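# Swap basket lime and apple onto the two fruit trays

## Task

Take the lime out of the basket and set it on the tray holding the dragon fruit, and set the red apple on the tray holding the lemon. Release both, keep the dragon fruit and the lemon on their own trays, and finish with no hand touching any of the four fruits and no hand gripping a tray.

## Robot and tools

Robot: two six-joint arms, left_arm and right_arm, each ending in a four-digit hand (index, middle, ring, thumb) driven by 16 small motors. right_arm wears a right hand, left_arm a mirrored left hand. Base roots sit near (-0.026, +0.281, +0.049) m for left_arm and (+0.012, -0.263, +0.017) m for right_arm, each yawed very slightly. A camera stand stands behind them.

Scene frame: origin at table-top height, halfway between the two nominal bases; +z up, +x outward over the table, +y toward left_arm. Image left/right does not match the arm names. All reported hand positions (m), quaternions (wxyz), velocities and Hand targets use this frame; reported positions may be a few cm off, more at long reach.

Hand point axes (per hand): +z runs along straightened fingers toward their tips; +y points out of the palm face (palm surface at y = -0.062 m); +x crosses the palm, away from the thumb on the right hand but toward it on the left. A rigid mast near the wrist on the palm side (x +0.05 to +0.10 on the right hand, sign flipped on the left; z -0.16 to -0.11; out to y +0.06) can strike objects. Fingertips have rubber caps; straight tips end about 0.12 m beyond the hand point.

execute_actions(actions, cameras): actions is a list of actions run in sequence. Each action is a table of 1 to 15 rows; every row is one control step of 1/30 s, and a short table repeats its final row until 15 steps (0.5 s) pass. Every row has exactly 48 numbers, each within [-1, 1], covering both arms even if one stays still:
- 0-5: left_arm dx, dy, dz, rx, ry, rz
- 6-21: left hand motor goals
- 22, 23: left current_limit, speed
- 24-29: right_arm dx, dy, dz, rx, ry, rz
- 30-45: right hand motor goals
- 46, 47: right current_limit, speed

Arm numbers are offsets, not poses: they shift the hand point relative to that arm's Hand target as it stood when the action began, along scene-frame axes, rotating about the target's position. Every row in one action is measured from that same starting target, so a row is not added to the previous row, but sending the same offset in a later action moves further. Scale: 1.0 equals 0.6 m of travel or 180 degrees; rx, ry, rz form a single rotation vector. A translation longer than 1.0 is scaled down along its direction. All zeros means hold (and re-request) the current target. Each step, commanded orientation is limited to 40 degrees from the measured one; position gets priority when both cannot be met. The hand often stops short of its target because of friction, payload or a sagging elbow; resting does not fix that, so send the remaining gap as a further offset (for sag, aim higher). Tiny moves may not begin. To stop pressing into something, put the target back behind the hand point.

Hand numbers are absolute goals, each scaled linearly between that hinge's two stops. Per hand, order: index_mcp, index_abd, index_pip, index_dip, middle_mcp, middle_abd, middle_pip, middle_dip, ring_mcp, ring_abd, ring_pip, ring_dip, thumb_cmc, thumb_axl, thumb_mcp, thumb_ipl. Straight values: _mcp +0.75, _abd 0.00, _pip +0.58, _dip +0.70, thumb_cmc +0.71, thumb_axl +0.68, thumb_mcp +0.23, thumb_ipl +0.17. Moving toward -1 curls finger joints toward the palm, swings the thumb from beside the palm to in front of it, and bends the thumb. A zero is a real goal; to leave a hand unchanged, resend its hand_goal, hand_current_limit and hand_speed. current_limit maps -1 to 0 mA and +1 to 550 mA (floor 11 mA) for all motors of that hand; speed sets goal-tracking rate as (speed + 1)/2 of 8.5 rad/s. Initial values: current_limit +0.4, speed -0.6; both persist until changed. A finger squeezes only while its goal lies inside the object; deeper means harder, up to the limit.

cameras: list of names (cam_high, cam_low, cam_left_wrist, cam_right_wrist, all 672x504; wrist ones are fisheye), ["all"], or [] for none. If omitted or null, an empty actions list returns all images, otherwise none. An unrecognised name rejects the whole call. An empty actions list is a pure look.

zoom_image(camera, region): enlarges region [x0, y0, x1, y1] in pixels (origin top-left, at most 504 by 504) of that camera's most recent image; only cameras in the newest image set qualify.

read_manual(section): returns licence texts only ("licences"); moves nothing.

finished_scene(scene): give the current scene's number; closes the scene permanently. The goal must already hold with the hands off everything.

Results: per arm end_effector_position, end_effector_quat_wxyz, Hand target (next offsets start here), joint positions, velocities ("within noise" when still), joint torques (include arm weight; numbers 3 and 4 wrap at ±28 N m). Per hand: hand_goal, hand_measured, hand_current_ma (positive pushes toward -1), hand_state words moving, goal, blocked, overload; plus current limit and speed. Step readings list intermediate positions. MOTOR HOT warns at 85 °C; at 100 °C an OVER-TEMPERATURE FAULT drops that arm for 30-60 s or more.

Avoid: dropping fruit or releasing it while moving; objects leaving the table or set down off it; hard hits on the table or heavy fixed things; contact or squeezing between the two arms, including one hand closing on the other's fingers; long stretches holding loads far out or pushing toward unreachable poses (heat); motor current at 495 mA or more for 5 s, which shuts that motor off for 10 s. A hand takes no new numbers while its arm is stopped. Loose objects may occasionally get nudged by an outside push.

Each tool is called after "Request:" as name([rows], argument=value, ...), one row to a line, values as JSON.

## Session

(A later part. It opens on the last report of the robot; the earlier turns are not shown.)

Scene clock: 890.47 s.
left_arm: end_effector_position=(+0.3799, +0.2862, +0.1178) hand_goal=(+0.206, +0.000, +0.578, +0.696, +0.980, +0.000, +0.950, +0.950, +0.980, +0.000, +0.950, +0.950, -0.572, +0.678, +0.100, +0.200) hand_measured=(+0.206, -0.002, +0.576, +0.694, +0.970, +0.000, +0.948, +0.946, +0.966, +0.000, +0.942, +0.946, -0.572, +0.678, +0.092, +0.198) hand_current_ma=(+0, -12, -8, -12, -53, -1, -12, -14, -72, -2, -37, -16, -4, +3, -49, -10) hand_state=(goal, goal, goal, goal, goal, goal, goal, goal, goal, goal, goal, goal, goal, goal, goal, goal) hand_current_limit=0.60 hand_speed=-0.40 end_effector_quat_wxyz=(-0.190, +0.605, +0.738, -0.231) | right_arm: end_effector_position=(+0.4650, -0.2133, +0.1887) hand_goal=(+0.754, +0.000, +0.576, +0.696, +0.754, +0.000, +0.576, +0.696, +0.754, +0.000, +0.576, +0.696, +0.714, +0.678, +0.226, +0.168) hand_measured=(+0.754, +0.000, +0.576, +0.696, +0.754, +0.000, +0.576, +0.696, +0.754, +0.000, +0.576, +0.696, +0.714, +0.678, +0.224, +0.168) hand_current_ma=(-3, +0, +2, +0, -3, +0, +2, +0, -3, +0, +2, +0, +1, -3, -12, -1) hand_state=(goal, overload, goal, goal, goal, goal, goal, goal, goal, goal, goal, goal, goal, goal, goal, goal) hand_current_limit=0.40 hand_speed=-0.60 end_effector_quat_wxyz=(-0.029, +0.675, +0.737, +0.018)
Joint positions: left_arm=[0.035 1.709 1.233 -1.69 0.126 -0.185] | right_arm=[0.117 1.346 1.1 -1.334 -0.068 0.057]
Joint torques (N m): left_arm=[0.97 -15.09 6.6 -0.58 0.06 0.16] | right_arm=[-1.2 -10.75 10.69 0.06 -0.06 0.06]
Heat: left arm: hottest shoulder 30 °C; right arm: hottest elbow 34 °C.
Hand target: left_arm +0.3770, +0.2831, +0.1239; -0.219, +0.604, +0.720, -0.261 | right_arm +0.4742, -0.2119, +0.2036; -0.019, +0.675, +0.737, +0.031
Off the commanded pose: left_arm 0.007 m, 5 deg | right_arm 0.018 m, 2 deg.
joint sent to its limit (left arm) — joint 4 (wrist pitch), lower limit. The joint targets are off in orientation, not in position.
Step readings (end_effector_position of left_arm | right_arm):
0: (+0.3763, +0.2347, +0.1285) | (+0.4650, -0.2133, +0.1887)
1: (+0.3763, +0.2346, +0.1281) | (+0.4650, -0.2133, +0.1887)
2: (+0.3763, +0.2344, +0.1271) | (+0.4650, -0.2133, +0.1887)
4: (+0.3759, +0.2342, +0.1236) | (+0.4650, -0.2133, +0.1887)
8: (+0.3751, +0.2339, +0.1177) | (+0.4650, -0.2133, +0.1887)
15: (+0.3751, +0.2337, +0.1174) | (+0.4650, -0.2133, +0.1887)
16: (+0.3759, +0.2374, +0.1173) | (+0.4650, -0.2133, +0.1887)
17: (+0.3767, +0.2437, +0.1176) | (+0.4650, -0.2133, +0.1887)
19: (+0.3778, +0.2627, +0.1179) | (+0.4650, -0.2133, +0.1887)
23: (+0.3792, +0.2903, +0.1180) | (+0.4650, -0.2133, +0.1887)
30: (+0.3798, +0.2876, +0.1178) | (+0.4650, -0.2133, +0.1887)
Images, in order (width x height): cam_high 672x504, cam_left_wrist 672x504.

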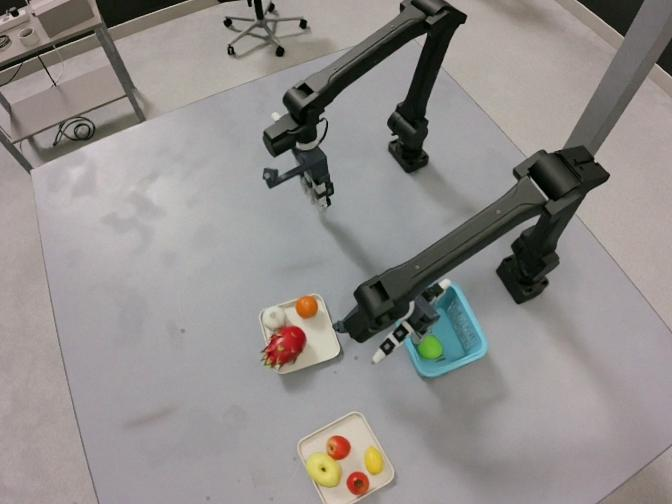

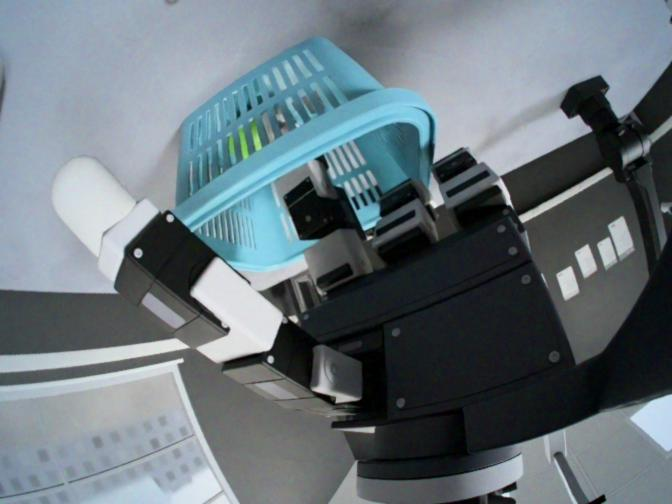

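Request:
execute_actions([
  [[0,0.0,0.13,0,0,0,0.205,0,0.577,0.696,0.98,0,0.95,0.95,0.98,0,0.95,0.95,-0.572,0.677,0.1,0.2,0.6,-0.6,0,0,0,0,0,0,0.754,0,0.576,0.696,0.754,0,0.576,0.696,0.754,0,0.576,0.696,0.714,0.678,0.226,0.168,0.4,-0.6]],
  [[-0.1,0.03,0.04,0,0,0,0.45,0,0.156,0.22,0.45,0.2,0.14,0.21,0.55,0,-0.85,-0.6,-0.572,0.677,-0.15,0.2,0.6,-0.4,0,0,0,0,0,0,0.754,0,0.576,0.696,0.754,0,0.576,0.696,0.754,0,0.576,0.696,0.714,0.678,0.226,0.168,0.4,-0.6]],
], cameras=["cam_left_wrist","cam_high"])

Request:
zoom_image(camera="cam_high", region=[350, 250, 530, 400])

Scene clock: 897.37 s.
left_arm: end_effector_position=(+0.3168, +0.2989, +0.2280) hand_goal=(+0.450, +0.000, +0.156, +0.220, +0.450, +0.200, +0.140, +0.210, +0.550, +0.000, -0.850, -0.600, -0.572, +0.678, -0.150, +0.200) hand_measured=(+0.450, -0.002, +0.160, +0.224, +0.452, +0.196, +0.144, +0.214, +0.552, -0.004, -0.842, -0.598, -0.572, +0.678, -0.150, +0.198) hand_current_ma=(-4, -7, +20, +17, +10, -16, +22, +14, +8, -13, +38, +13, -2, +3, -5, -10) hand_state=(goal, goal, goal, goal, goal, goal, goal, goal, goal, goal, goal, goal, goal, goal, goal, goal) hand_current_limit=0.60 hand_speed=-0.40 end_effector_quat_wxyz=(-0.090, +0.625, +0.764, -0.130) | right_arm: end_effector_position=(+0.4650, -0.2133, +0.1887) hand_goal=(+0.754, +0.000, +0.576, +0.696, +0.754, +0.000, +0.576, +0.696, +0.754, +0.000, +0.576, +0.696, +0.714, +0.678, +0.226, +0.168) hand_measured=(+0.754, +0.000, +0.576, +0.696, +0.754, +0.000, +0.576, +0.696, +0.754, +0.000, +0.576, +0.696, +0.714, +0.678, +0.224, +0.168) hand_current_ma=(-3, +0, +2, +0, -3, +0, +2, +0, -3, +0, +2, +0, +1, -3, -12, -1) hand_state=(goal, overload, goal, goal, goal, goal, goal, goal, goal, goal, goal, goal, goal, goal, goal, goal) hand_current_limit=0.40 hand_speed=-0.60 end_effector_quat_wxyz=(-0.029, +0.675, +0.737, +0.018)
Joint positions: left_arm=[0.046 1.252 1.068 -1.692 0.091 -0.201] | right_arm=[0.117 1.346 1.1 -1.334 -0.068 0.057]
Joint torques (N m): left_arm=[1.44 -6.36 9.1 0.14 -0.1 0.06] | right_arm=[-1.38 -10.64 10.65 0.03 -0.06 0.07]
Heat: left arm: hottest shoulder 30 °C; right arm: hottest elbow 34 °C.
Hand target: left_arm +0.3169, +0.3011, +0.2259; -0.219, +0.604, +0.720, -0.261 | right_arm +0.4742, -0.2119, +0.2036; -0.019, +0.675, +0.737, +0.031
Off the commanded pose: left_arm 0.003 m, 22 deg | right_arm 0.018 m, 2 deg.
joint sent to its limit (left arm) — joint 4 (wrist pitch), lower limit. The joint targets are off in orientation, not in position.
Step readings (end_effector_position of left_arm | right_arm):
0: (+0.3799, +0.2862, +0.1178) | (+0.4650, -0.2133, +0.1887)
1: (+0.3801, +0.2861, +0.1207) | (+0.4650, -0.2133, +0.1887)
2: (+0.3786, +0.2861, +0.1252) | (+0.4650, -0.2133, +0.1887)
4: (+0.3775, +0.2861, +0.1477) | (+0.4650, -0.2133, +0.1887)
8: (+0.3781, +0.2851, +0.1987) | (+0.4650, -0.2133, +0.1887)
15: (+0.3772, +0.2848, +0.2105) | (+0.4650, -0.2133, +0.1887)
16: (+0.3732, +0.2865, +0.2074) | (+0.4650, -0.2133, +0.1887)
17: (+0.3645, +0.2887, +0.2046) | (+0.4650, -0.2133, +0.1887)
19: (+0.3371, +0.2943, +0.2010) | (+0.4650, -0.2133, +0.1887)
23: (+0.3180, +0.2986, +0.2185) | (+0.4650, -0.2133, +0.1887)
30: (+0.3168, +0.2989, +0.2280) | (+0.4650, -0.2133, +0.1887)
Images, in order (width x height): cam_high 672x504, cam_left_wrist 672x504.

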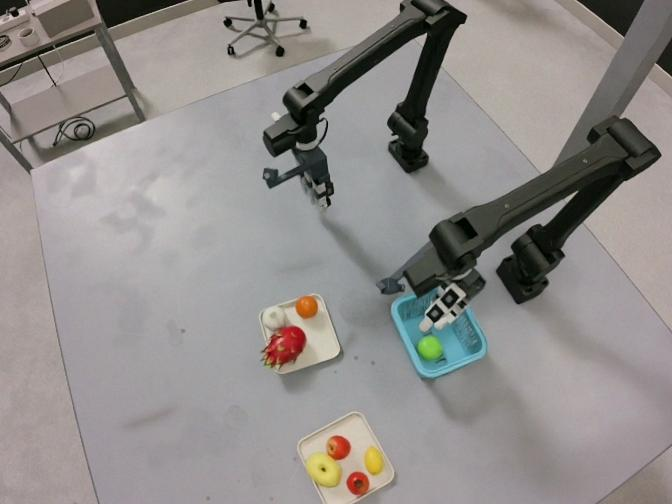

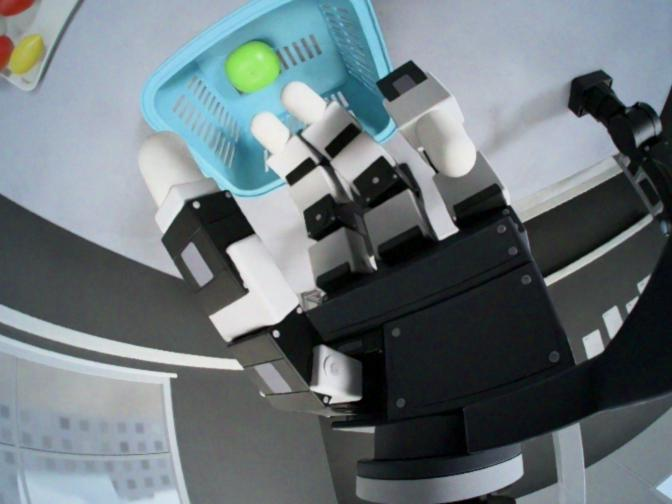

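Scaled by 2.800 from the camera's 672x504 image, which has a finer 960x720 frame.

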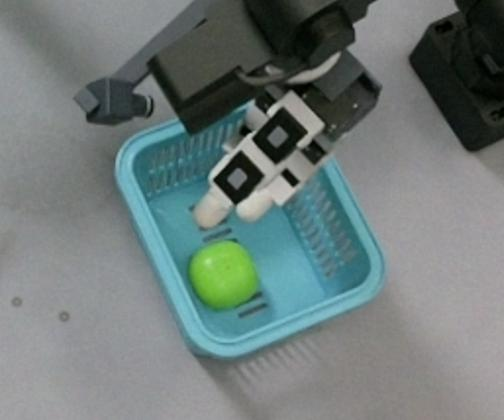

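Request:
execute_actions([
  [[-0.008,0.038,-0.12,-0.0068,0.0383,0,0.45,0,0.156,0.22,0.45,0.2,0.14,0.21,0.55,0,-0.85,-0.6,-0.572,0.677,-0.2,0.2,0.6,-0.4,0,0,0,0,0,0,0.754,0,0.576,0.696,0.754,0,0.576,0.696,0.754,0,0.576,0.696,0.714,0.678,0.226,0.168,0.4,-0.6]],
], cameras=["cam_left_wrist","cam_high","cam_low"])

Request:
zoom_image(camera="cam_high", region=[350, 250, 530, 400])

Scene clock: 913.60 s.
left_arm: end_effector_position=(+0.3112, +0.3259, +0.1474) hand_goal=(+0.450, +0.000, +0.156, +0.220, +0.450, +0.200, +0.140, +0.210, +0.550, +0.000, -0.850, -0.600, -0.572, +0.678, -0.200, +0.200) hand_measured=(+0.450, -0.002, +0.160, +0.224, +0.450, +0.196, +0.144, +0.212, +0.550, -0.004, -0.844, -0.598, -0.574, +0.678, -0.200, +0.198) hand_current_ma=(-5, -7, +15, +16, +3, -14, +16, +13, +5, -12, +29, +12, -5, +3, +1, -10) hand_state=(goal, goal, goal, goal, goal, goal, goal, goal, goal, goal, goal, goal, goal, goal, goal, goal) hand_current_limit=0.60 hand_speed=-0.40 end_effector_quat_wxyz=(-0.177, +0.605, +0.747, -0.211) | right_arm: end_effector_position=(+0.4650, -0.2133, +0.1887) hand_goal=(+0.754, +0.000, +0.576, +0.696, +0.754, +0.000, +0.576, +0.696, +0.754, +0.000, +0.576, +0.696, +0.714, +0.678, +0.226, +0.168) hand_measured=(+0.754, +0.000, +0.576, +0.696, +0.754, +0.000, +0.576, +0.696, +0.754, +0.000, +0.576, +0.696, +0.714, +0.678, +0.224, +0.168) hand_current_ma=(-3, +0, +2, +0, -3, +0, +2, +0, -3, +0, +2, +0, +1, -3, -12, -1) hand_state=(goal, overload, goal, goal, goal, goal, goal, goal, goal, goal, goal, goal, goal, goal, goal, goal) hand_current_limit=0.40 hand_speed=-0.60 end_effector_quat_wxyz=(-0.029, +0.675, +0.737, +0.018)
Joint positions: left_arm=[0.131 1.48 1.046 -1.692 0.066 -0.121] | right_arm=[0.117 1.346 1.1 -1.334 -0.068 0.057]
Joint torques (N m): left_arm=[0.85 -11.34 7.72 -0.35 -0.14 0.15] | right_arm=[-1.32 -10.7 10.67 0.1 -0.06 0.05]
Heat: left arm: hottest shoulder 29 °C; right arm: hottest elbow 35 °C.
Hand target: left_arm +0.3121, +0.3239, +0.1539; -0.256, +0.590, +0.703, -0.305 | right_arm +0.4742, -0.2119, +0.2036; -0.019, +0.675, +0.737, +0.031
Off the commanded pose: left_arm 0.007 m, 15 deg | right_arm 0.018 m, 2 deg.
joint sent to its limit (left arm) — joint 4 (wrist pitch), lower limit. The joint targets are off in orientation, not in position.
Step readings (end_effector_position of left_arm | right_arm):
0: (+0.3168, +0.2989, +0.2280) | (+0.4650, -0.2133, +0.1887)
1: (+0.3163, +0.3002, +0.2244) | (+0.4650, -0.2133, +0.1887)
2: (+0.3164, +0.3024, +0.2190) | (+0.4650, -0.2133, +0.1887)
4: (+0.3144, +0.3141, +0.1973) | (+0.4650, -0.2133, +0.1887)
8: (+0.3111, +0.3273, +0.1557) | (+0.4650, -0.2133, +0.1887)
15: (+0.3110, +0.3263, +0.1475) | (+0.4650, -0.2133, +0.1887)
Images, in order (width x height): cam_high 672x504, cam_low 672x504, cam_left_wrist 672x504.

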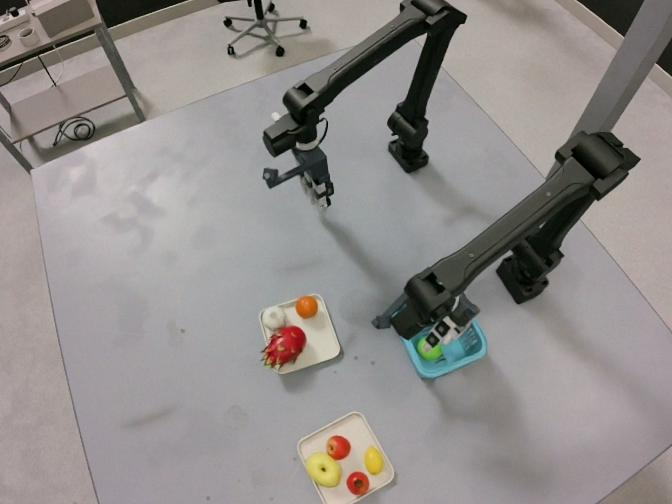

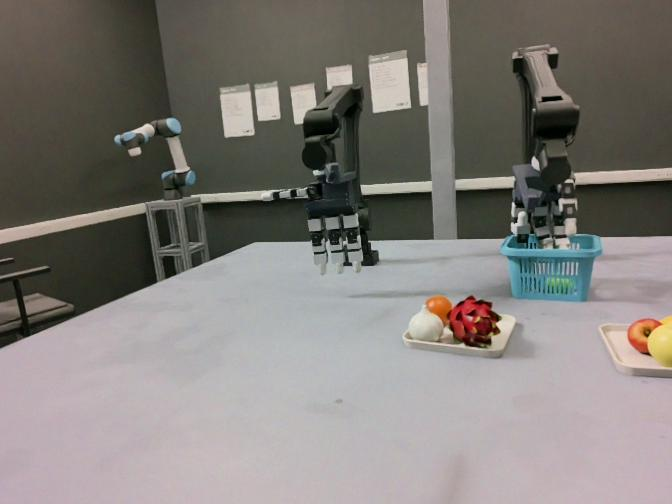

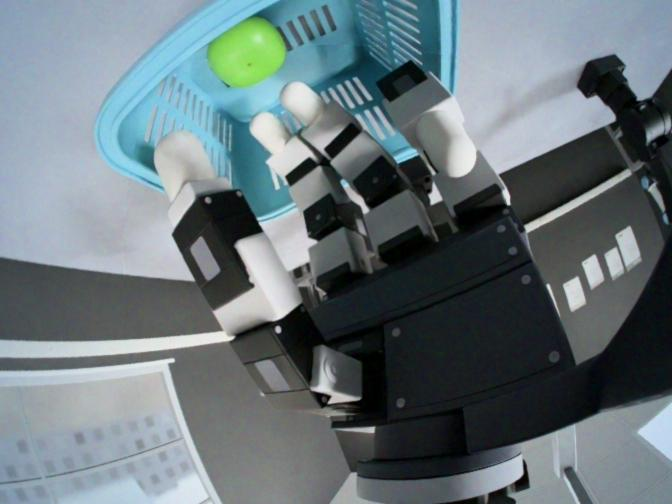

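Scaled by 2.800 from the camera's 672x504 image, which has a finer 960x720 frame.

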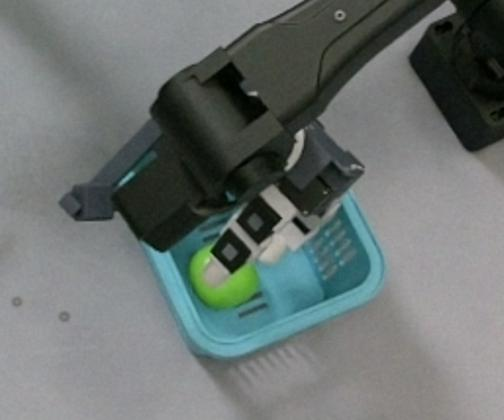

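Request:
execute_actions([
  [[-0.009,-0.011,-0.08,0,0,0,0.45,0,0.156,0.22,0.45,0.2,0.14,0.21,0.55,0,-0.85,-0.6,-0.572,0.677,-0.2,0.2,0.6,-0.4,0,0,0,0,0,0,0.754,0,0.576,0.696,0.754,0,0.576,0.696,0.754,0,0.576,0.696,0.714,0.678,0.226,0.168,0.4,-0.6]],
  [[0,0,-0.065,0,0,0,0.45,0,0.156,0.22,0.45,0.2,0.14,0.21,0.55,0,-0.85,-0.6,-0.572,0.677,-0.2,0.2,0.6,-0.4,0,0,0,0,0,0,0.754,0,0.576,0.696,0.754,0,0.576,0.696,0.754,0,0.576,0.696,0.714,0.678,0.226,0.168,0.4,-0.6]],
], cameras=["cam_left_wrist","cam_high","cam_low"])

Request:
zoom_image(camera="cam_high", region=[350, 250, 530, 400])

Scene clock: 924.27 s.
left_arm: end_effector_position=(+0.3019, +0.3200, +0.0691) hand_goal=(+0.450, +0.000, +0.156, +0.220, +0.450, +0.200, +0.140, +0.210, +0.550, +0.000, -0.850, -0.600, -0.572, +0.678, -0.200, +0.200) hand_measured=(+0.440, -0.002, +0.154, +0.224, +0.448, +0.198, +0.142, +0.210, +0.550, -0.002, -0.844, -0.598, -0.564, +0.686, -0.230, +0.188) hand_current_ma=(-49, -7, -7, +15, -8, -11, +9, +2, -3, -5, +28, +12, +36, +40, -183, -74) hand_state=(goal, goal, goal, goal, goal, goal, goal, goal, goal, goal, goal, goal, goal, goal, blocked, goal) hand_current_limit=0.60 hand_speed=-0.40 end_effector_quat_wxyz=(-0.254, +0.585, +0.711, -0.297) | right_arm: end_effector_position=(+0.4650, -0.2133, +0.1887) hand_goal=(+0.754, +0.000, +0.576, +0.696, +0.754, +0.000, +0.576, +0.696, +0.754, +0.000, +0.576, +0.696, +0.714, +0.678, +0.226, +0.168) hand_measured=(+0.754, +0.000, +0.576, +0.696, +0.754, +0.000, +0.576, +0.696, +0.754, +0.000, +0.576, +0.696, +0.714, +0.678, +0.224, +0.168) hand_current_ma=(-3, +0, +2, +0, -3, +0, +2, +0, -3, +0, +2, +0, +1, -3, -12, -1) hand_state=(goal, overload, goal, goal, goal, goal, goal, goal, goal, goal, goal, goal, goal, goal, goal, goal) hand_current_limit=0.40 hand_speed=-0.60 end_effector_quat_wxyz=(-0.029, +0.675, +0.737, +0.018)
Joint positions: left_arm=[0.128 1.743 1.067 -1.695 0.077 -0.094] | right_arm=[0.117 1.346 1.1 -1.334 -0.068 0.057]
Joint torques (N m): left_arm=[1.14 -10.93 7.01 -0.73 0.17 0.22] | right_arm=[-1.32 -10.64 10.67 0.03 -0.07 0.06]
Heat: left arm: hottest shoulder 29 °C; right arm: hottest elbow 35 °C.
Hand target: left_arm +0.3069, +0.3173, +0.0670; -0.256, +0.590, +0.703, -0.305 | right_arm +0.4742, -0.2119, +0.2036; -0.019, +0.675, +0.737, +0.031
Off the commanded pose: left_arm 0.006 m, 1 deg | right_arm 0.018 m, 2 deg.
joint read past its limit (left arm) — joint 4 (wrist pitch), lower limit.
joint sent to its limit (left arm) — joint 4 (wrist pitch), lower limit. The joint targets still meet the commanded pose.
Step readings (end_effector_position of left_arm | right_arm):
0: (+0.3112, +0.3259, +0.1474) | (+0.4650, -0.2133, +0.1887)
1: (+0.3111, +0.3253, +0.1459) | (+0.4650, -0.2133, +0.1887)
2: (+0.3106, +0.3243, +0.1420) | (+0.4650, -0.2133, +0.1887)
4: (+0.3090, +0.3229, +0.1292) | (+0.4650, -0.2133, +0.1887)
8: (+0.3044, +0.3219, +0.1079) | (+0.4650, -0.2133, +0.1887)
15: (+0.3040, +0.3216, +0.1063) | (+0.4650, -0.2133, +0.1887)
16: (+0.3037, +0.3214, +0.1047) | (+0.4650, -0.2133, +0.1887)
17: (+0.3050, +0.3214, +0.1018) | (+0.4650, -0.2133, +0.1887)
19: (+0.3076, +0.3234, +0.0943) | (+0.4650, -0.2133, +0.1887)
23: (+0.3046, +0.3212, +0.0780) | (+0.4650, -0.2133, +0.1887)
30: (+0.3019, +0.3200, +0.0691) | (+0.4650, -0.2133, +0.1887)
Images, in order (width x height): cam_high 672x504, cam_low 672x504, cam_left_wrist 672x504.

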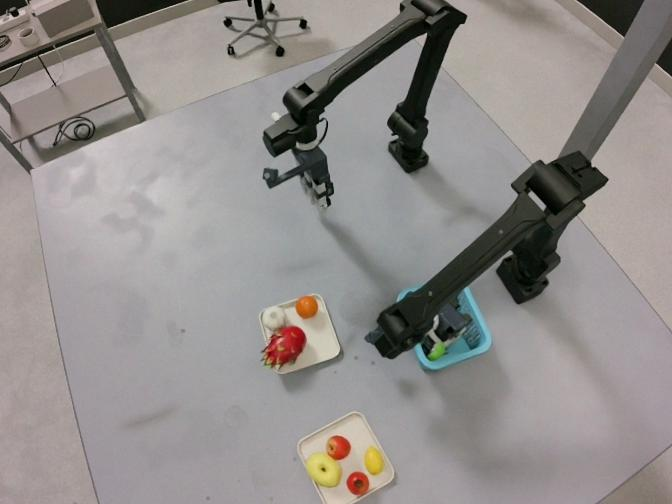

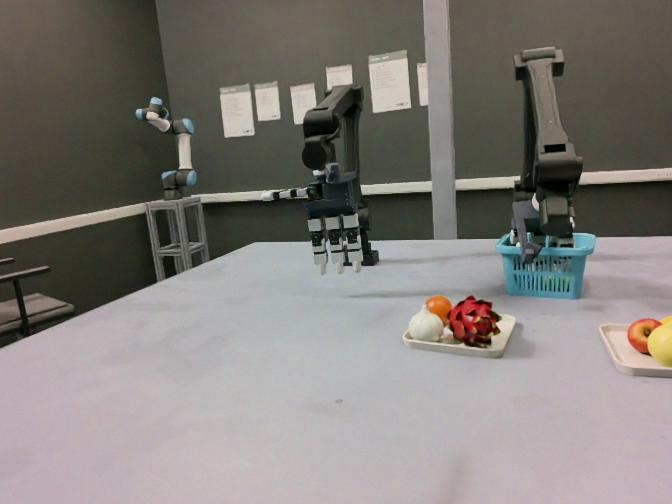

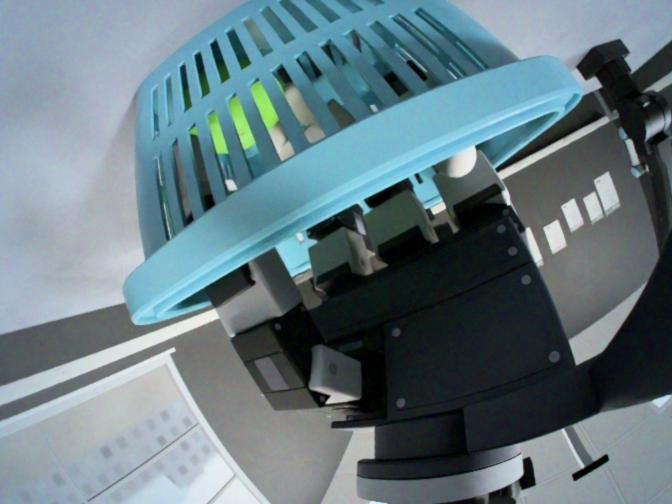

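Scaled by 2.800 from the camera's 672x504 image, which has a finer 960x720 frame.

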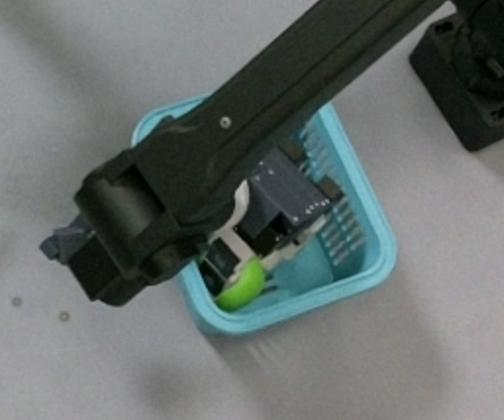

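Request:
execute_actions([
  [[0,0,0,0,0,0,0.33,0,0.12,0.2,0.33,0.2,0.12,0.2,0.55,0,-0.85,-0.6,-0.572,0.677,-0.33,0.12,0.6,-0.7,0,0,0,0,0,0,0.754,0,0.576,0.696,0.754,0,0.576,0.696,0.754,0,0.576,0.696,0.714,0.678,0.226,0.168,0.4,-0.6]],
], cameras=["cam_left_wrist","cam_high"])

Request:
zoom_image(camera="cam_high", region=[350, 250, 530, 400])

Scene clock: 939.10 s.
left_arm: end_effector_position=(+0.3020, +0.3197, +0.0690) hand_goal=(+0.330, +0.000, +0.120, +0.200, +0.330, +0.200, +0.120, +0.200, +0.550, +0.000, -0.850, -0.600, -0.572, +0.678, -0.330, +0.120) hand_measured=(+0.338, +0.000, +0.126, +0.206, +0.338, +0.198, +0.124, +0.204, +0.550, -0.002, -0.844, -0.598, -0.570, +0.680, -0.326, +0.122) hand_current_ma=(+36, +2, +32, +28, +44, -11, +20, +15, -5, -5, +28, +12, +11, +13, +20, +15) hand_state=(goal, goal, goal, goal, goal, goal, goal, goal, goal, goal, goal, goal, goal, goal, goal, goal) hand_current_limit=0.60 hand_speed=-0.70 end_effector_quat_wxyz=(-0.254, +0.586, +0.709, -0.298) | right_arm: end_effector_position=(+0.4650, -0.2133, +0.1887) hand_goal=(+0.754, +0.000, +0.576, +0.696, +0.754, +0.000, +0.576, +0.696, +0.754, +0.000, +0.576, +0.696, +0.714, +0.678, +0.226, +0.168) hand_measured=(+0.754, +0.000, +0.576, +0.696, +0.754, +0.000, +0.576, +0.696, +0.754, +0.000, +0.576, +0.696, +0.714, +0.678, +0.224, +0.168) hand_current_ma=(-3, +0, +2, +0, -3, +0, +2, +0, -3, +0, +2, +0, +1, -3, -12, -1) hand_state=(goal, overload, goal, goal, goal, goal, goal, goal, goal, goal, goal, goal, goal, goal, goal, goal) hand_current_limit=0.40 hand_speed=-0.60 end_effector_quat_wxyz=(-0.029, +0.675, +0.737, +0.018)
Joint positions: left_arm=[0.128 1.743 1.067 -1.695 0.077 -0.09] | right_arm=[0.117 1.346 1.1 -1.334 -0.068 0.057]
Joint torques (N m): left_arm=[1.08 -11.22 7.02 -0.65 0.15 0.2] | right_arm=[-1.32 -10.81 10.69 0.09 -0.05 0.06]
Heat: left arm: hottest shoulder 29 °C; right arm: hottest elbow 35 °C.
Hand target: left_arm +0.3069, +0.3173, +0.0669; -0.256, +0.590, +0.703, -0.305 | right_arm +0.4742, -0.2119, +0.2036; -0.019, +0.675, +0.737, +0.031
Off the commanded pose: left_arm 0.006 m, 1 deg | right_arm 0.018 m, 2 deg.
joint read past its limit (left arm) — joint 4 (wrist pitch), lower limit.
joint sent to its limit (left arm) — joint 4 (wrist pitch), lower limit. The joint targets still meet the commanded pose.
Step readings (end_effector_position of left_arm | right_arm):
0: (+0.3019, +0.3200, +0.0691) | (+0.4650, -0.2133, +0.1887)
1: (+0.3019, +0.3200, +0.0691) | (+0.4650, -0.2133, +0.1887)
2: (+0.3019, +0.3199, +0.0691) | (+0.4650, -0.2133, +0.1887)
4: (+0.3019, +0.3198, +0.0691) | (+0.4650, -0.2133, +0.1887)
8: (+0.3020, +0.3197, +0.0690) | (+0.4650, -0.2133, +0.1887)
15: (+0.3020, +0.3197, +0.0690) | (+0.4650, -0.2133, +0.1887)
Images, in order (width x height): cam_high 672x504, cam_left_wrist 672x504.

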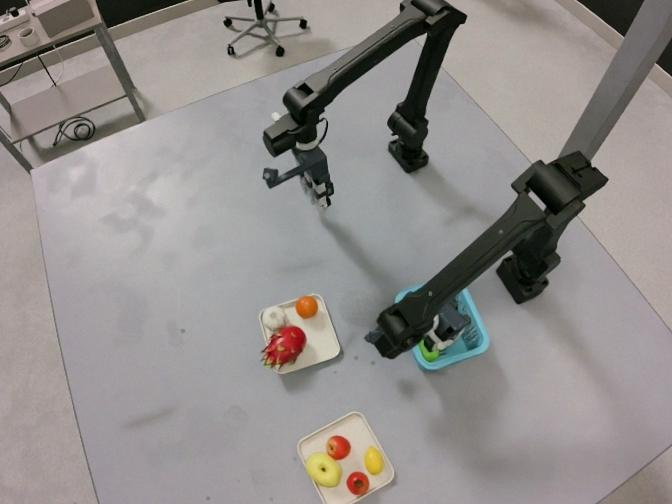

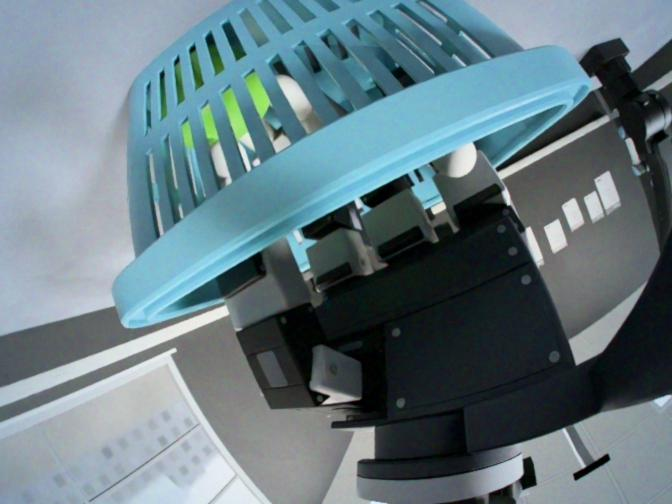

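Scaled by 2.800 from the camera's 672x504 image, which has a finer 960x720 frame.

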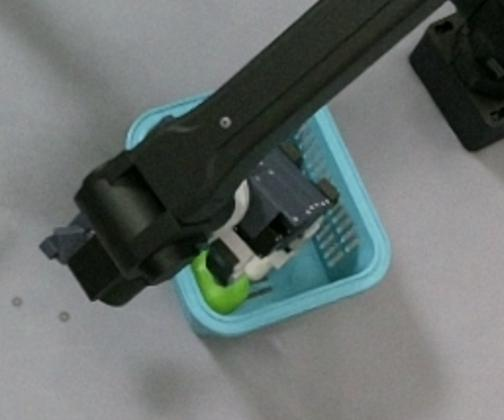

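Request:
execute_actions(actions=[])

Request:
zoom_image(camera="cam_high", region=[350, 250, 530, 400])

Request:
zoom_image(camera="cam_left_wrist", region=[140, 0, 400, 195])

Scene clock: 958.50 s.
left_arm: end_effector_position=(+0.3020, +0.3197, +0.0690) hand_goal=(+0.330, +0.000, +0.120, +0.200, +0.330, +0.200, +0.120, +0.200, +0.550, +0.000, -0.850, -0.600, -0.572, +0.678, -0.330, +0.120) hand_measured=(+0.338, +0.000, +0.126, +0.206, +0.338, +0.198, +0.124, +0.204, +0.550, -0.002, -0.844, -0.598, -0.570, +0.680, -0.326, +0.122) hand_current_ma=(+36, +2, +32, +28, +44, -11, +20, +15, -5, -5, +28, +12, +11, +13, +20, +15) hand_state=(goal, goal, goal, goal, goal, goal, goal, goal, goal, goal, goal, goal, goal, goal, goal, goal) hand_current_limit=0.60 hand_speed=-0.70 end_effector_quat_wxyz=(-0.254, +0.586, +0.709, -0.298) | right_arm: end_effector_position=(+0.4650, -0.2133, +0.1887) hand_goal=(+0.754, +0.000, +0.576, +0.696, +0.754, +0.000, +0.576, +0.696, +0.754, +0.000, +0.576, +0.696, +0.714, +0.678, +0.226, +0.168) hand_measured=(+0.754, +0.000, +0.576, +0.696, +0.754, +0.000, +0.576, +0.696, +0.754, +0.000, +0.576, +0.696, +0.714, +0.678, +0.224, +0.168) hand_current_ma=(-3, +0, +2, +0, -3, +0, +2, +0, -3, +0, +2, +0, +1, -3, -12, -1) hand_state=(goal, overload, goal, goal, goal, goal, goal, goal, goal, goal, goal, goal, goal, goal, goal, goal) hand_current_limit=0.40 hand_speed=-0.60 end_effector_quat_wxyz=(-0.029, +0.675, +0.737, +0.018)
Joint positions: left_arm=[0.128 1.743 1.067 -1.695 0.077 -0.09] | right_arm=[0.117 1.346 1.1 -1.334 -0.068 0.057]
Joint velocities: within noise
Joint torques (N m): left_arm=[1.03 -11.16 7.05 -0.68 0.16 0.17] | right_arm=[-1.2 -10.81 10.66 0.08 -0.06 0.06]
Heat: left arm: hottest shoulder 30 °C; right arm: hottest elbow 35 °C.
Hand target: left_arm +0.3069, +0.3173, +0.0669; -0.256, +0.590, +0.703, -0.305 | right_arm +0.4742, -0.2119, +0.2036; -0.019, +0.675, +0.737, +0.031
Off the commanded pose: left_arm 0.006 m, 1 deg | right_arm 0.018 m, 2 deg.
joint read past its limit (left arm) — joint 4 (wrist pitch), lower limit.

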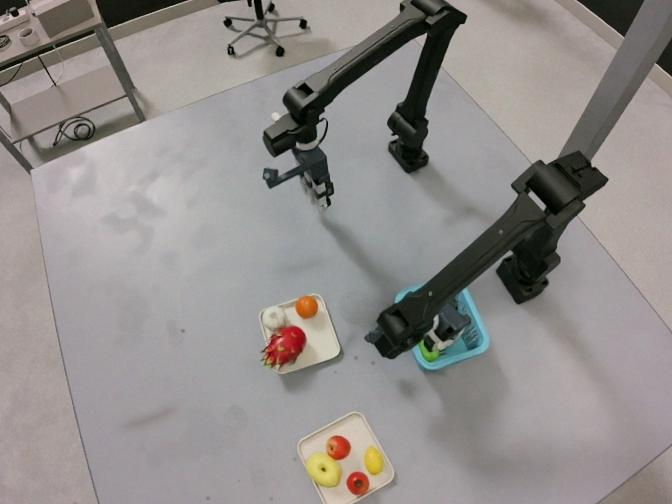

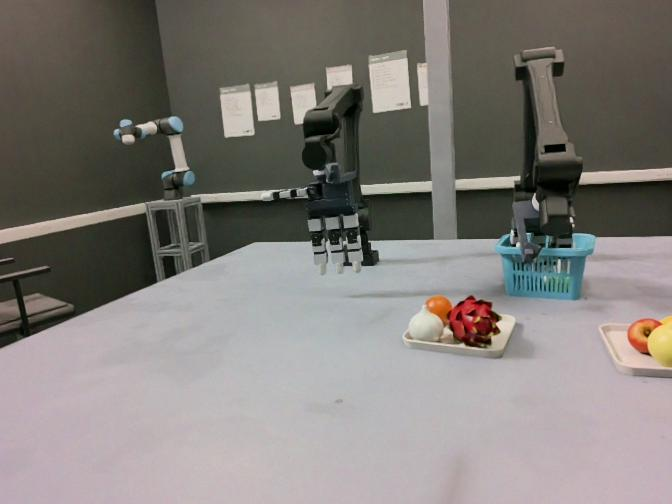

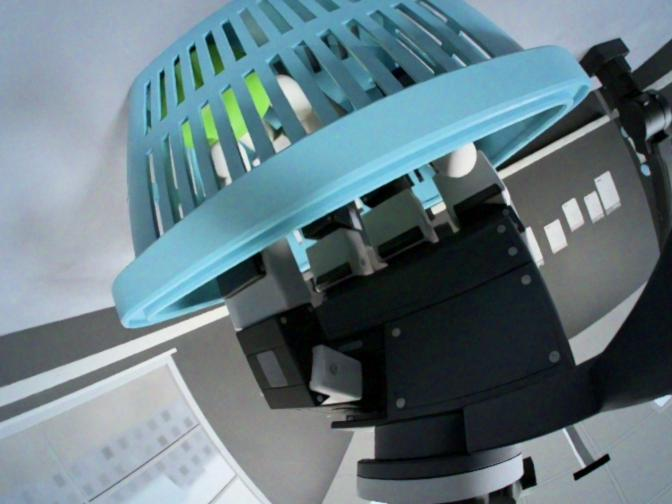

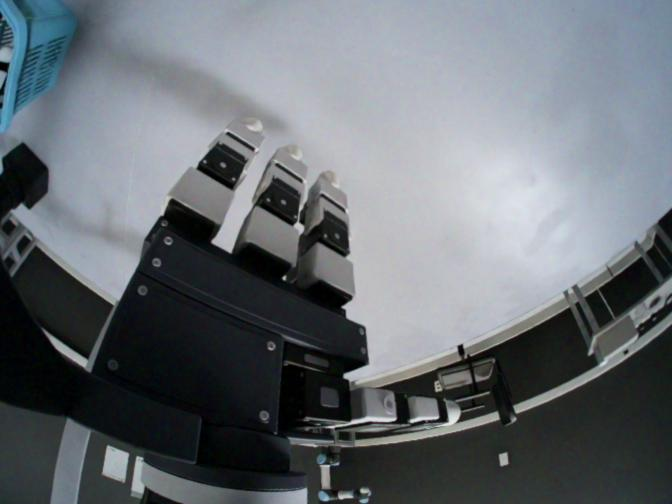

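Scaled by 2.800 from the camera's 672x504 image, which has a finer 960x720 frame.

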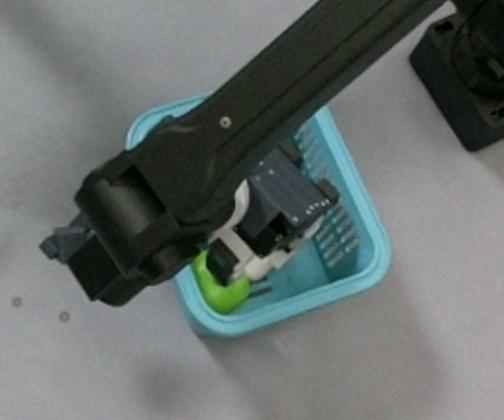

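Scaled by 1.938 from the camera's 672x504 image, which has a finer 960x720 frame.

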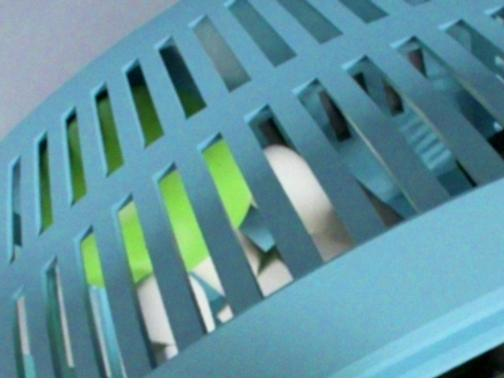

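Request:
execute_actions([
  [[0,0,0,0,0,0,0.45,0,0.156,0.22,0.45,0.2,0.14,0.21,0.55,0,-0.85,-0.6,-0.572,0.677,-0.2,0.2,0.6,-0.7,0,0,0,0,0,0,0.754,0,0.576,0.696,0.754,0,0.576,0.696,0.754,0,0.576,0.696,0.714,0.678,0.226,0.168,0.4,-0.6]],
  [[-0.005,0,0.08,0,0,0,0.45,0,0.156,0.22,0.45,0.2,0.14,0.21,0.55,0,-0.85,-0.6,-0.572,0.677,-0.2,0.2,0.6,-0.7,0,0,0,0,0,0,0.754,0,0.576,0.696,0.754,0,0.576,0.696,0.754,0,0.576,0.696,0.714,0.678,0.226,0.168,0.4,-0.6]],
  [[-0.02,0,0.14,0.0145,-0.0821,0,0.45,0,0.156,0.22,0.45,0.2,0.14,0.21,0.55,0,-0.85,-0.6,-0.572,0.677,-0.2,0.2,0.6,-0.7,0,0,0,0,0,0,0.754,0,0.576,0.696,0.754,0,0.576,0.696,0.754,0,0.576,0.696,0.714,0.678,0.226,0.168,0.4,-0.6]],
], cameras=["cam_high","cam_left_wrist"])

Request:
zoom_image(camera="cam_high", region=[350, 250, 530, 400])

Scene clock: 970.93 s.
left_arm: end_effector_position=(+0.2961, +0.3185, +0.2057) hand_goal=(+0.450, +0.000, +0.156, +0.220, +0.450, +0.200, +0.140, +0.210, +0.550, +0.000, -0.850, -0.600, -0.572, +0.678, -0.200, +0.200) hand_measured=(+0.448, +0.000, +0.154, +0.218, +0.448, +0.198, +0.138, +0.208, +0.548, -0.002, -0.844, -0.598, -0.570, +0.680, -0.206, +0.196) hand_current_ma=(-10, +2, -6, -11, -9, -11, -6, -9, -9, -5, +28, +12, +11, +13, -33, -19) hand_state=(goal, goal, goal, goal, goal, goal, goal, goal, goal, goal, goal, goal, goal, goal, goal, goal) hand_current_limit=0.60 hand_speed=-0.70 end_effector_quat_wxyz=(-0.112, +0.630, +0.755, -0.144) | right_arm: end_effector_position=(+0.4650, -0.2133, +0.1887) hand_goal=(+0.754, +0.000, +0.576, +0.696, +0.754, +0.000, +0.576, +0.696, +0.754, +0.000, +0.576, +0.696, +0.714, +0.678, +0.226, +0.168) hand_measured=(+0.754, +0.000, +0.576, +0.696, +0.754, +0.000, +0.576, +0.696, +0.754, +0.000, +0.576, +0.696, +0.714, +0.678, +0.224, +0.168) hand_current_ma=(-3, +0, +2, +0, -3, +0, +2, +0, -3, +0, +2, +0, +1, -3, -12, -1) hand_state=(goal, overload, goal, goal, goal, goal, goal, goal, goal, goal, goal, goal, goal, goal, goal, goal) hand_current_limit=0.40 hand_speed=-0.60 end_effector_quat_wxyz=(-0.029, +0.675, +0.737, +0.018)
Joint positions: left_arm=[0.108 1.245 1.001 -1.688 0.06 -0.123] | right_arm=[0.117 1.346 1.1 -1.334 -0.068 0.057]
Joint torques (N m): left_arm=[0.85 -6.01 7.94 -0.06 -0.15 -0.04] | right_arm=[-1.32 -10.87 10.67 0.09 -0.07 0.07]
Heat: left arm: hottest shoulder 30 °C; right arm: hottest elbow 35 °C.
Hand target: left_arm +0.2918, +0.3174, +0.1989; -0.176, +0.618, +0.737, -0.210 | right_arm +0.4742, -0.2119, +0.2036; -0.019, +0.675, +0.737, +0.031
Off the commanded pose: left_arm 0.008 m, 11 deg | right_arm 0.018 m, 2 deg.
joint sent to its limit (left arm) — joint 4 (wrist pitch), lower limit. The joint targets are off in orientation, not in position.
Step readings (end_effector_position of left_arm | right_arm):
0: (+0.3020, +0.3197, +0.0690) | (+0.4650, -0.2133, +0.1887)
1: (+0.3020, +0.3197, +0.0690) | (+0.4650, -0.2133, +0.1887)
2: (+0.3020, +0.3196, +0.0690) | (+0.4650, -0.2133, +0.1887)
4: (+0.3021, +0.3195, +0.0690) | (+0.4650, -0.2133, +0.1887)
8: (+0.3021, +0.3194, +0.0690) | (+0.4650, -0.2133, +0.1887)
15: (+0.3021, +0.3194, +0.0690) | (+0.4650, -0.2133, +0.1887)
16: (+0.3019, +0.3194, +0.0702) | (+0.4650, -0.2133, +0.1887)
17: (+0.3008, +0.3193, +0.0733) | (+0.4650, -0.2133, +0.1887)
19: (+0.3000, +0.3190, +0.0853) | (+0.4650, -0.2133, +0.1887)
23: (+0.3060, +0.3191, +0.1126) | (+0.4650, -0.2133, +0.1887)
30: (+0.3071, +0.3193, +0.1182) | (+0.4650, -0.2133, +0.1887)
31: (+0.3066, +0.3200, +0.1203) | (+0.4650, -0.2133, +0.1887)
32: (+0.3032, +0.3203, +0.1254) | (+0.4650, -0.2133, +0.1887)
34: (+0.2976, +0.3204, +0.1461) | (+0.4650, -0.2133, +0.1887)
38: (+0.2972, +0.3188, +0.1995) | (+0.4650, -0.2133, +0.1887)
45: (+0.2959, +0.3182, +0.2090) | (+0.4650, -0.2133, +0.1887)
Images, in order (width x height): cam_high 672x504, cam_left_wrist 672x504.

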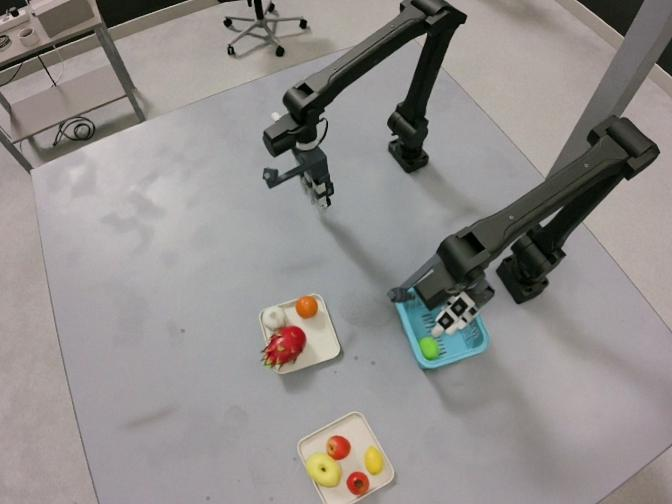

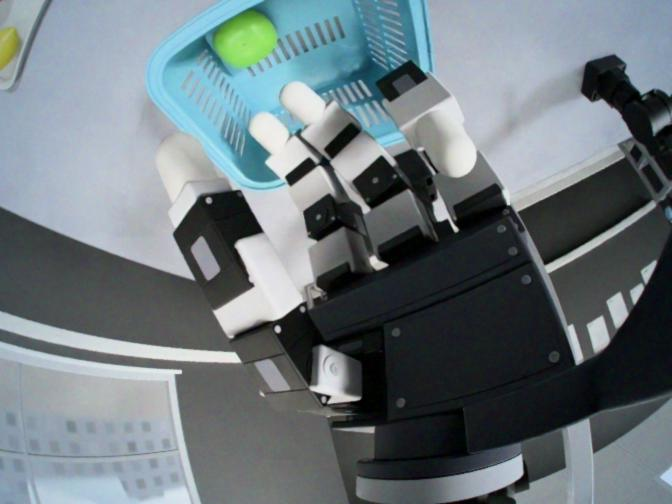

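Scaled by 2.800 from the camera's 672x504 image, which has a finer 960x720 frame.

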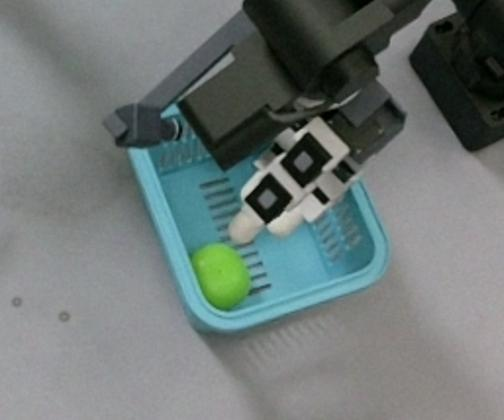

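Request:
execute_actions([
  [[0.018,0.01,-0.115,-0.0126,0.0711,0,0.45,0,0.156,0.22,0.45,0.2,0.14,0.21,0.55,0,-0.85,-0.6,-0.572,0.677,-0.25,0.168,0.6,-0.7,0,0,0,0,0,0,0.754,0,0.576,0.696,0.754,0,0.576,0.696,0.754,0,0.576,0.696,0.714,0.678,0.226,0.168,0.4,-0.6]],
], cameras=["cam_high","cam_left_wrist"])

Request:
zoom_image(camera="cam_high", region=[350, 250, 530, 400])

Scene clock: 1028.37 s.
left_arm: end_effector_position=(+0.2910, +0.3208, +0.1178) hand_goal=(+0.450, +0.000, +0.156, +0.220, +0.450, +0.200, +0.140, +0.210, +0.550, +0.000, -0.850, -0.600, -0.572, +0.678, -0.250, +0.168) hand_measured=(+0.450, +0.000, +0.154, +0.218, +0.448, +0.198, +0.138, +0.208, +0.548, -0.002, -0.844, -0.598, -0.570, +0.680, -0.250, +0.170) hand_current_ma=(-4, +2, -6, -11, -7, -11, -6, -9, -6, -5, +25, +12, +9, +12, +6, +11) hand_state=(goal, goal, goal, goal, goal, goal, goal, goal, goal, goal, goal, goal, goal, goal, goal, goal) hand_current_limit=0.60 hand_speed=-0.70 end_effector_quat_wxyz=(-0.212, +0.603, +0.729, -0.245) | right_arm: end_effector_position=(+0.4650, -0.2133, +0.1887) hand_goal=(+0.754, +0.000, +0.576, +0.696, +0.754, +0.000, +0.576, +0.696, +0.754, +0.000, +0.576, +0.696, +0.714, +0.678, +0.226, +0.168) hand_measured=(+0.754, +0.000, +0.576, +0.696, +0.754, +0.000, +0.576, +0.696, +0.754, +0.000, +0.576, +0.696, +0.714, +0.678, +0.224, +0.168) hand_current_ma=(-3, +0, +2, +0, -3, +0, +2, +0, -3, +0, +2, +0, +1, -3, -12, -1) hand_state=(goal, overload, goal, goal, goal, goal, goal, goal, goal, goal, goal, goal, goal, goal, goal, goal) hand_current_limit=0.40 hand_speed=-0.60 end_effector_quat_wxyz=(-0.029, +0.675, +0.737, +0.018)
Joint positions: left_arm=[0.123 1.539 1.004 -1.693 0.064 -0.105] | right_arm=[0.117 1.346 1.1 -1.334 -0.068 0.057]
Joint torques (N m): left_arm=[1.85 -11.58 9.36 -0.49 -0.07 0.14] | right_arm=[-1.32 -10.64 10.65 0.1 -0.06 0.07]
Heat: left arm: hottest shoulder 28 °C; right arm: hottest elbow 35 °C.
Hand target: left_arm +0.3027, +0.3233, +0.1300; -0.245, +0.594, +0.708, -0.292 | right_arm +0.4742, -0.2119, +0.2036; -0.019, +0.675, +0.737, +0.031
Off the commanded pose: left_arm 0.017 m, 7 deg | right_arm 0.018 m, 2 deg.
joint sent to its limit (left arm) — joint 4 (wrist pitch), lower limit. The joint targets are off in orientation, not in position.
Step readings (end_effector_position of left_arm | right_arm):
0: (+0.2961, +0.3185, +0.2057) | (+0.4650, -0.2133, +0.1887)
1: (+0.2963, +0.3185, +0.2022) | (+0.4650, -0.2133, +0.1887)
2: (+0.2968, +0.3186, +0.1959) | (+0.4650, -0.2133, +0.1887)
4: (+0.2971, +0.3198, +0.1710) | (+0.4650, -0.2133, +0.1887)
8: (+0.2913, +0.3211, +0.1204) | (+0.4650, -0.2133, +0.1887)
15: (+0.2907, +0.3209, +0.1168) | (+0.4650, -0.2133, +0.1887)
Images, in order (width x height): cam_high 672x504, cam_left_wrist 672x504.

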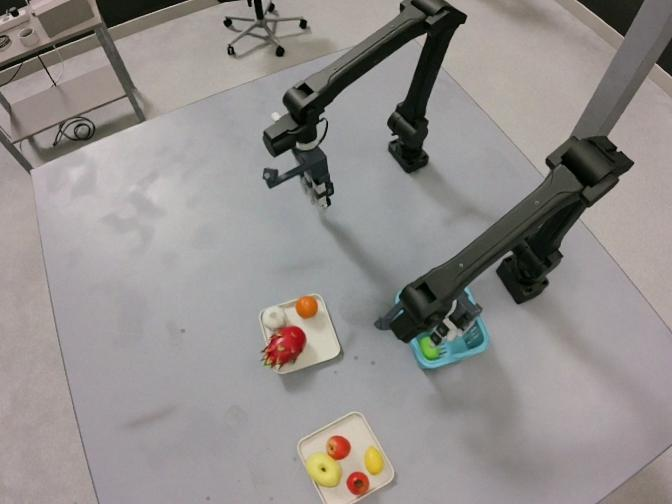

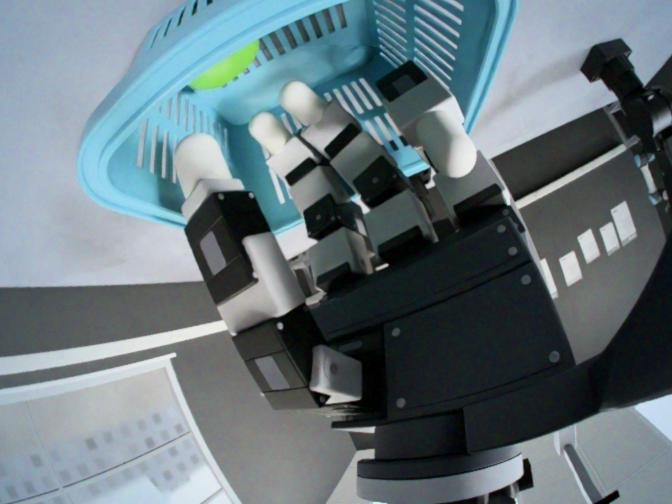

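Scaled by 2.800 from the camera's 672x504 image, which has a finer 960x720 frame.

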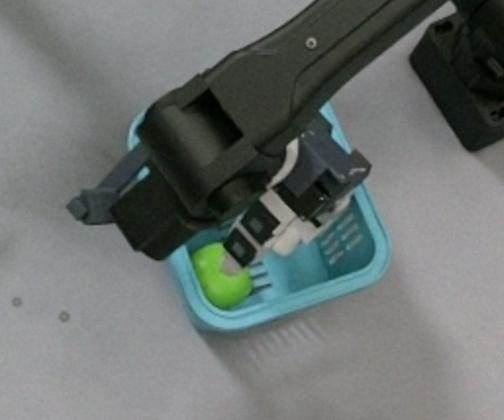

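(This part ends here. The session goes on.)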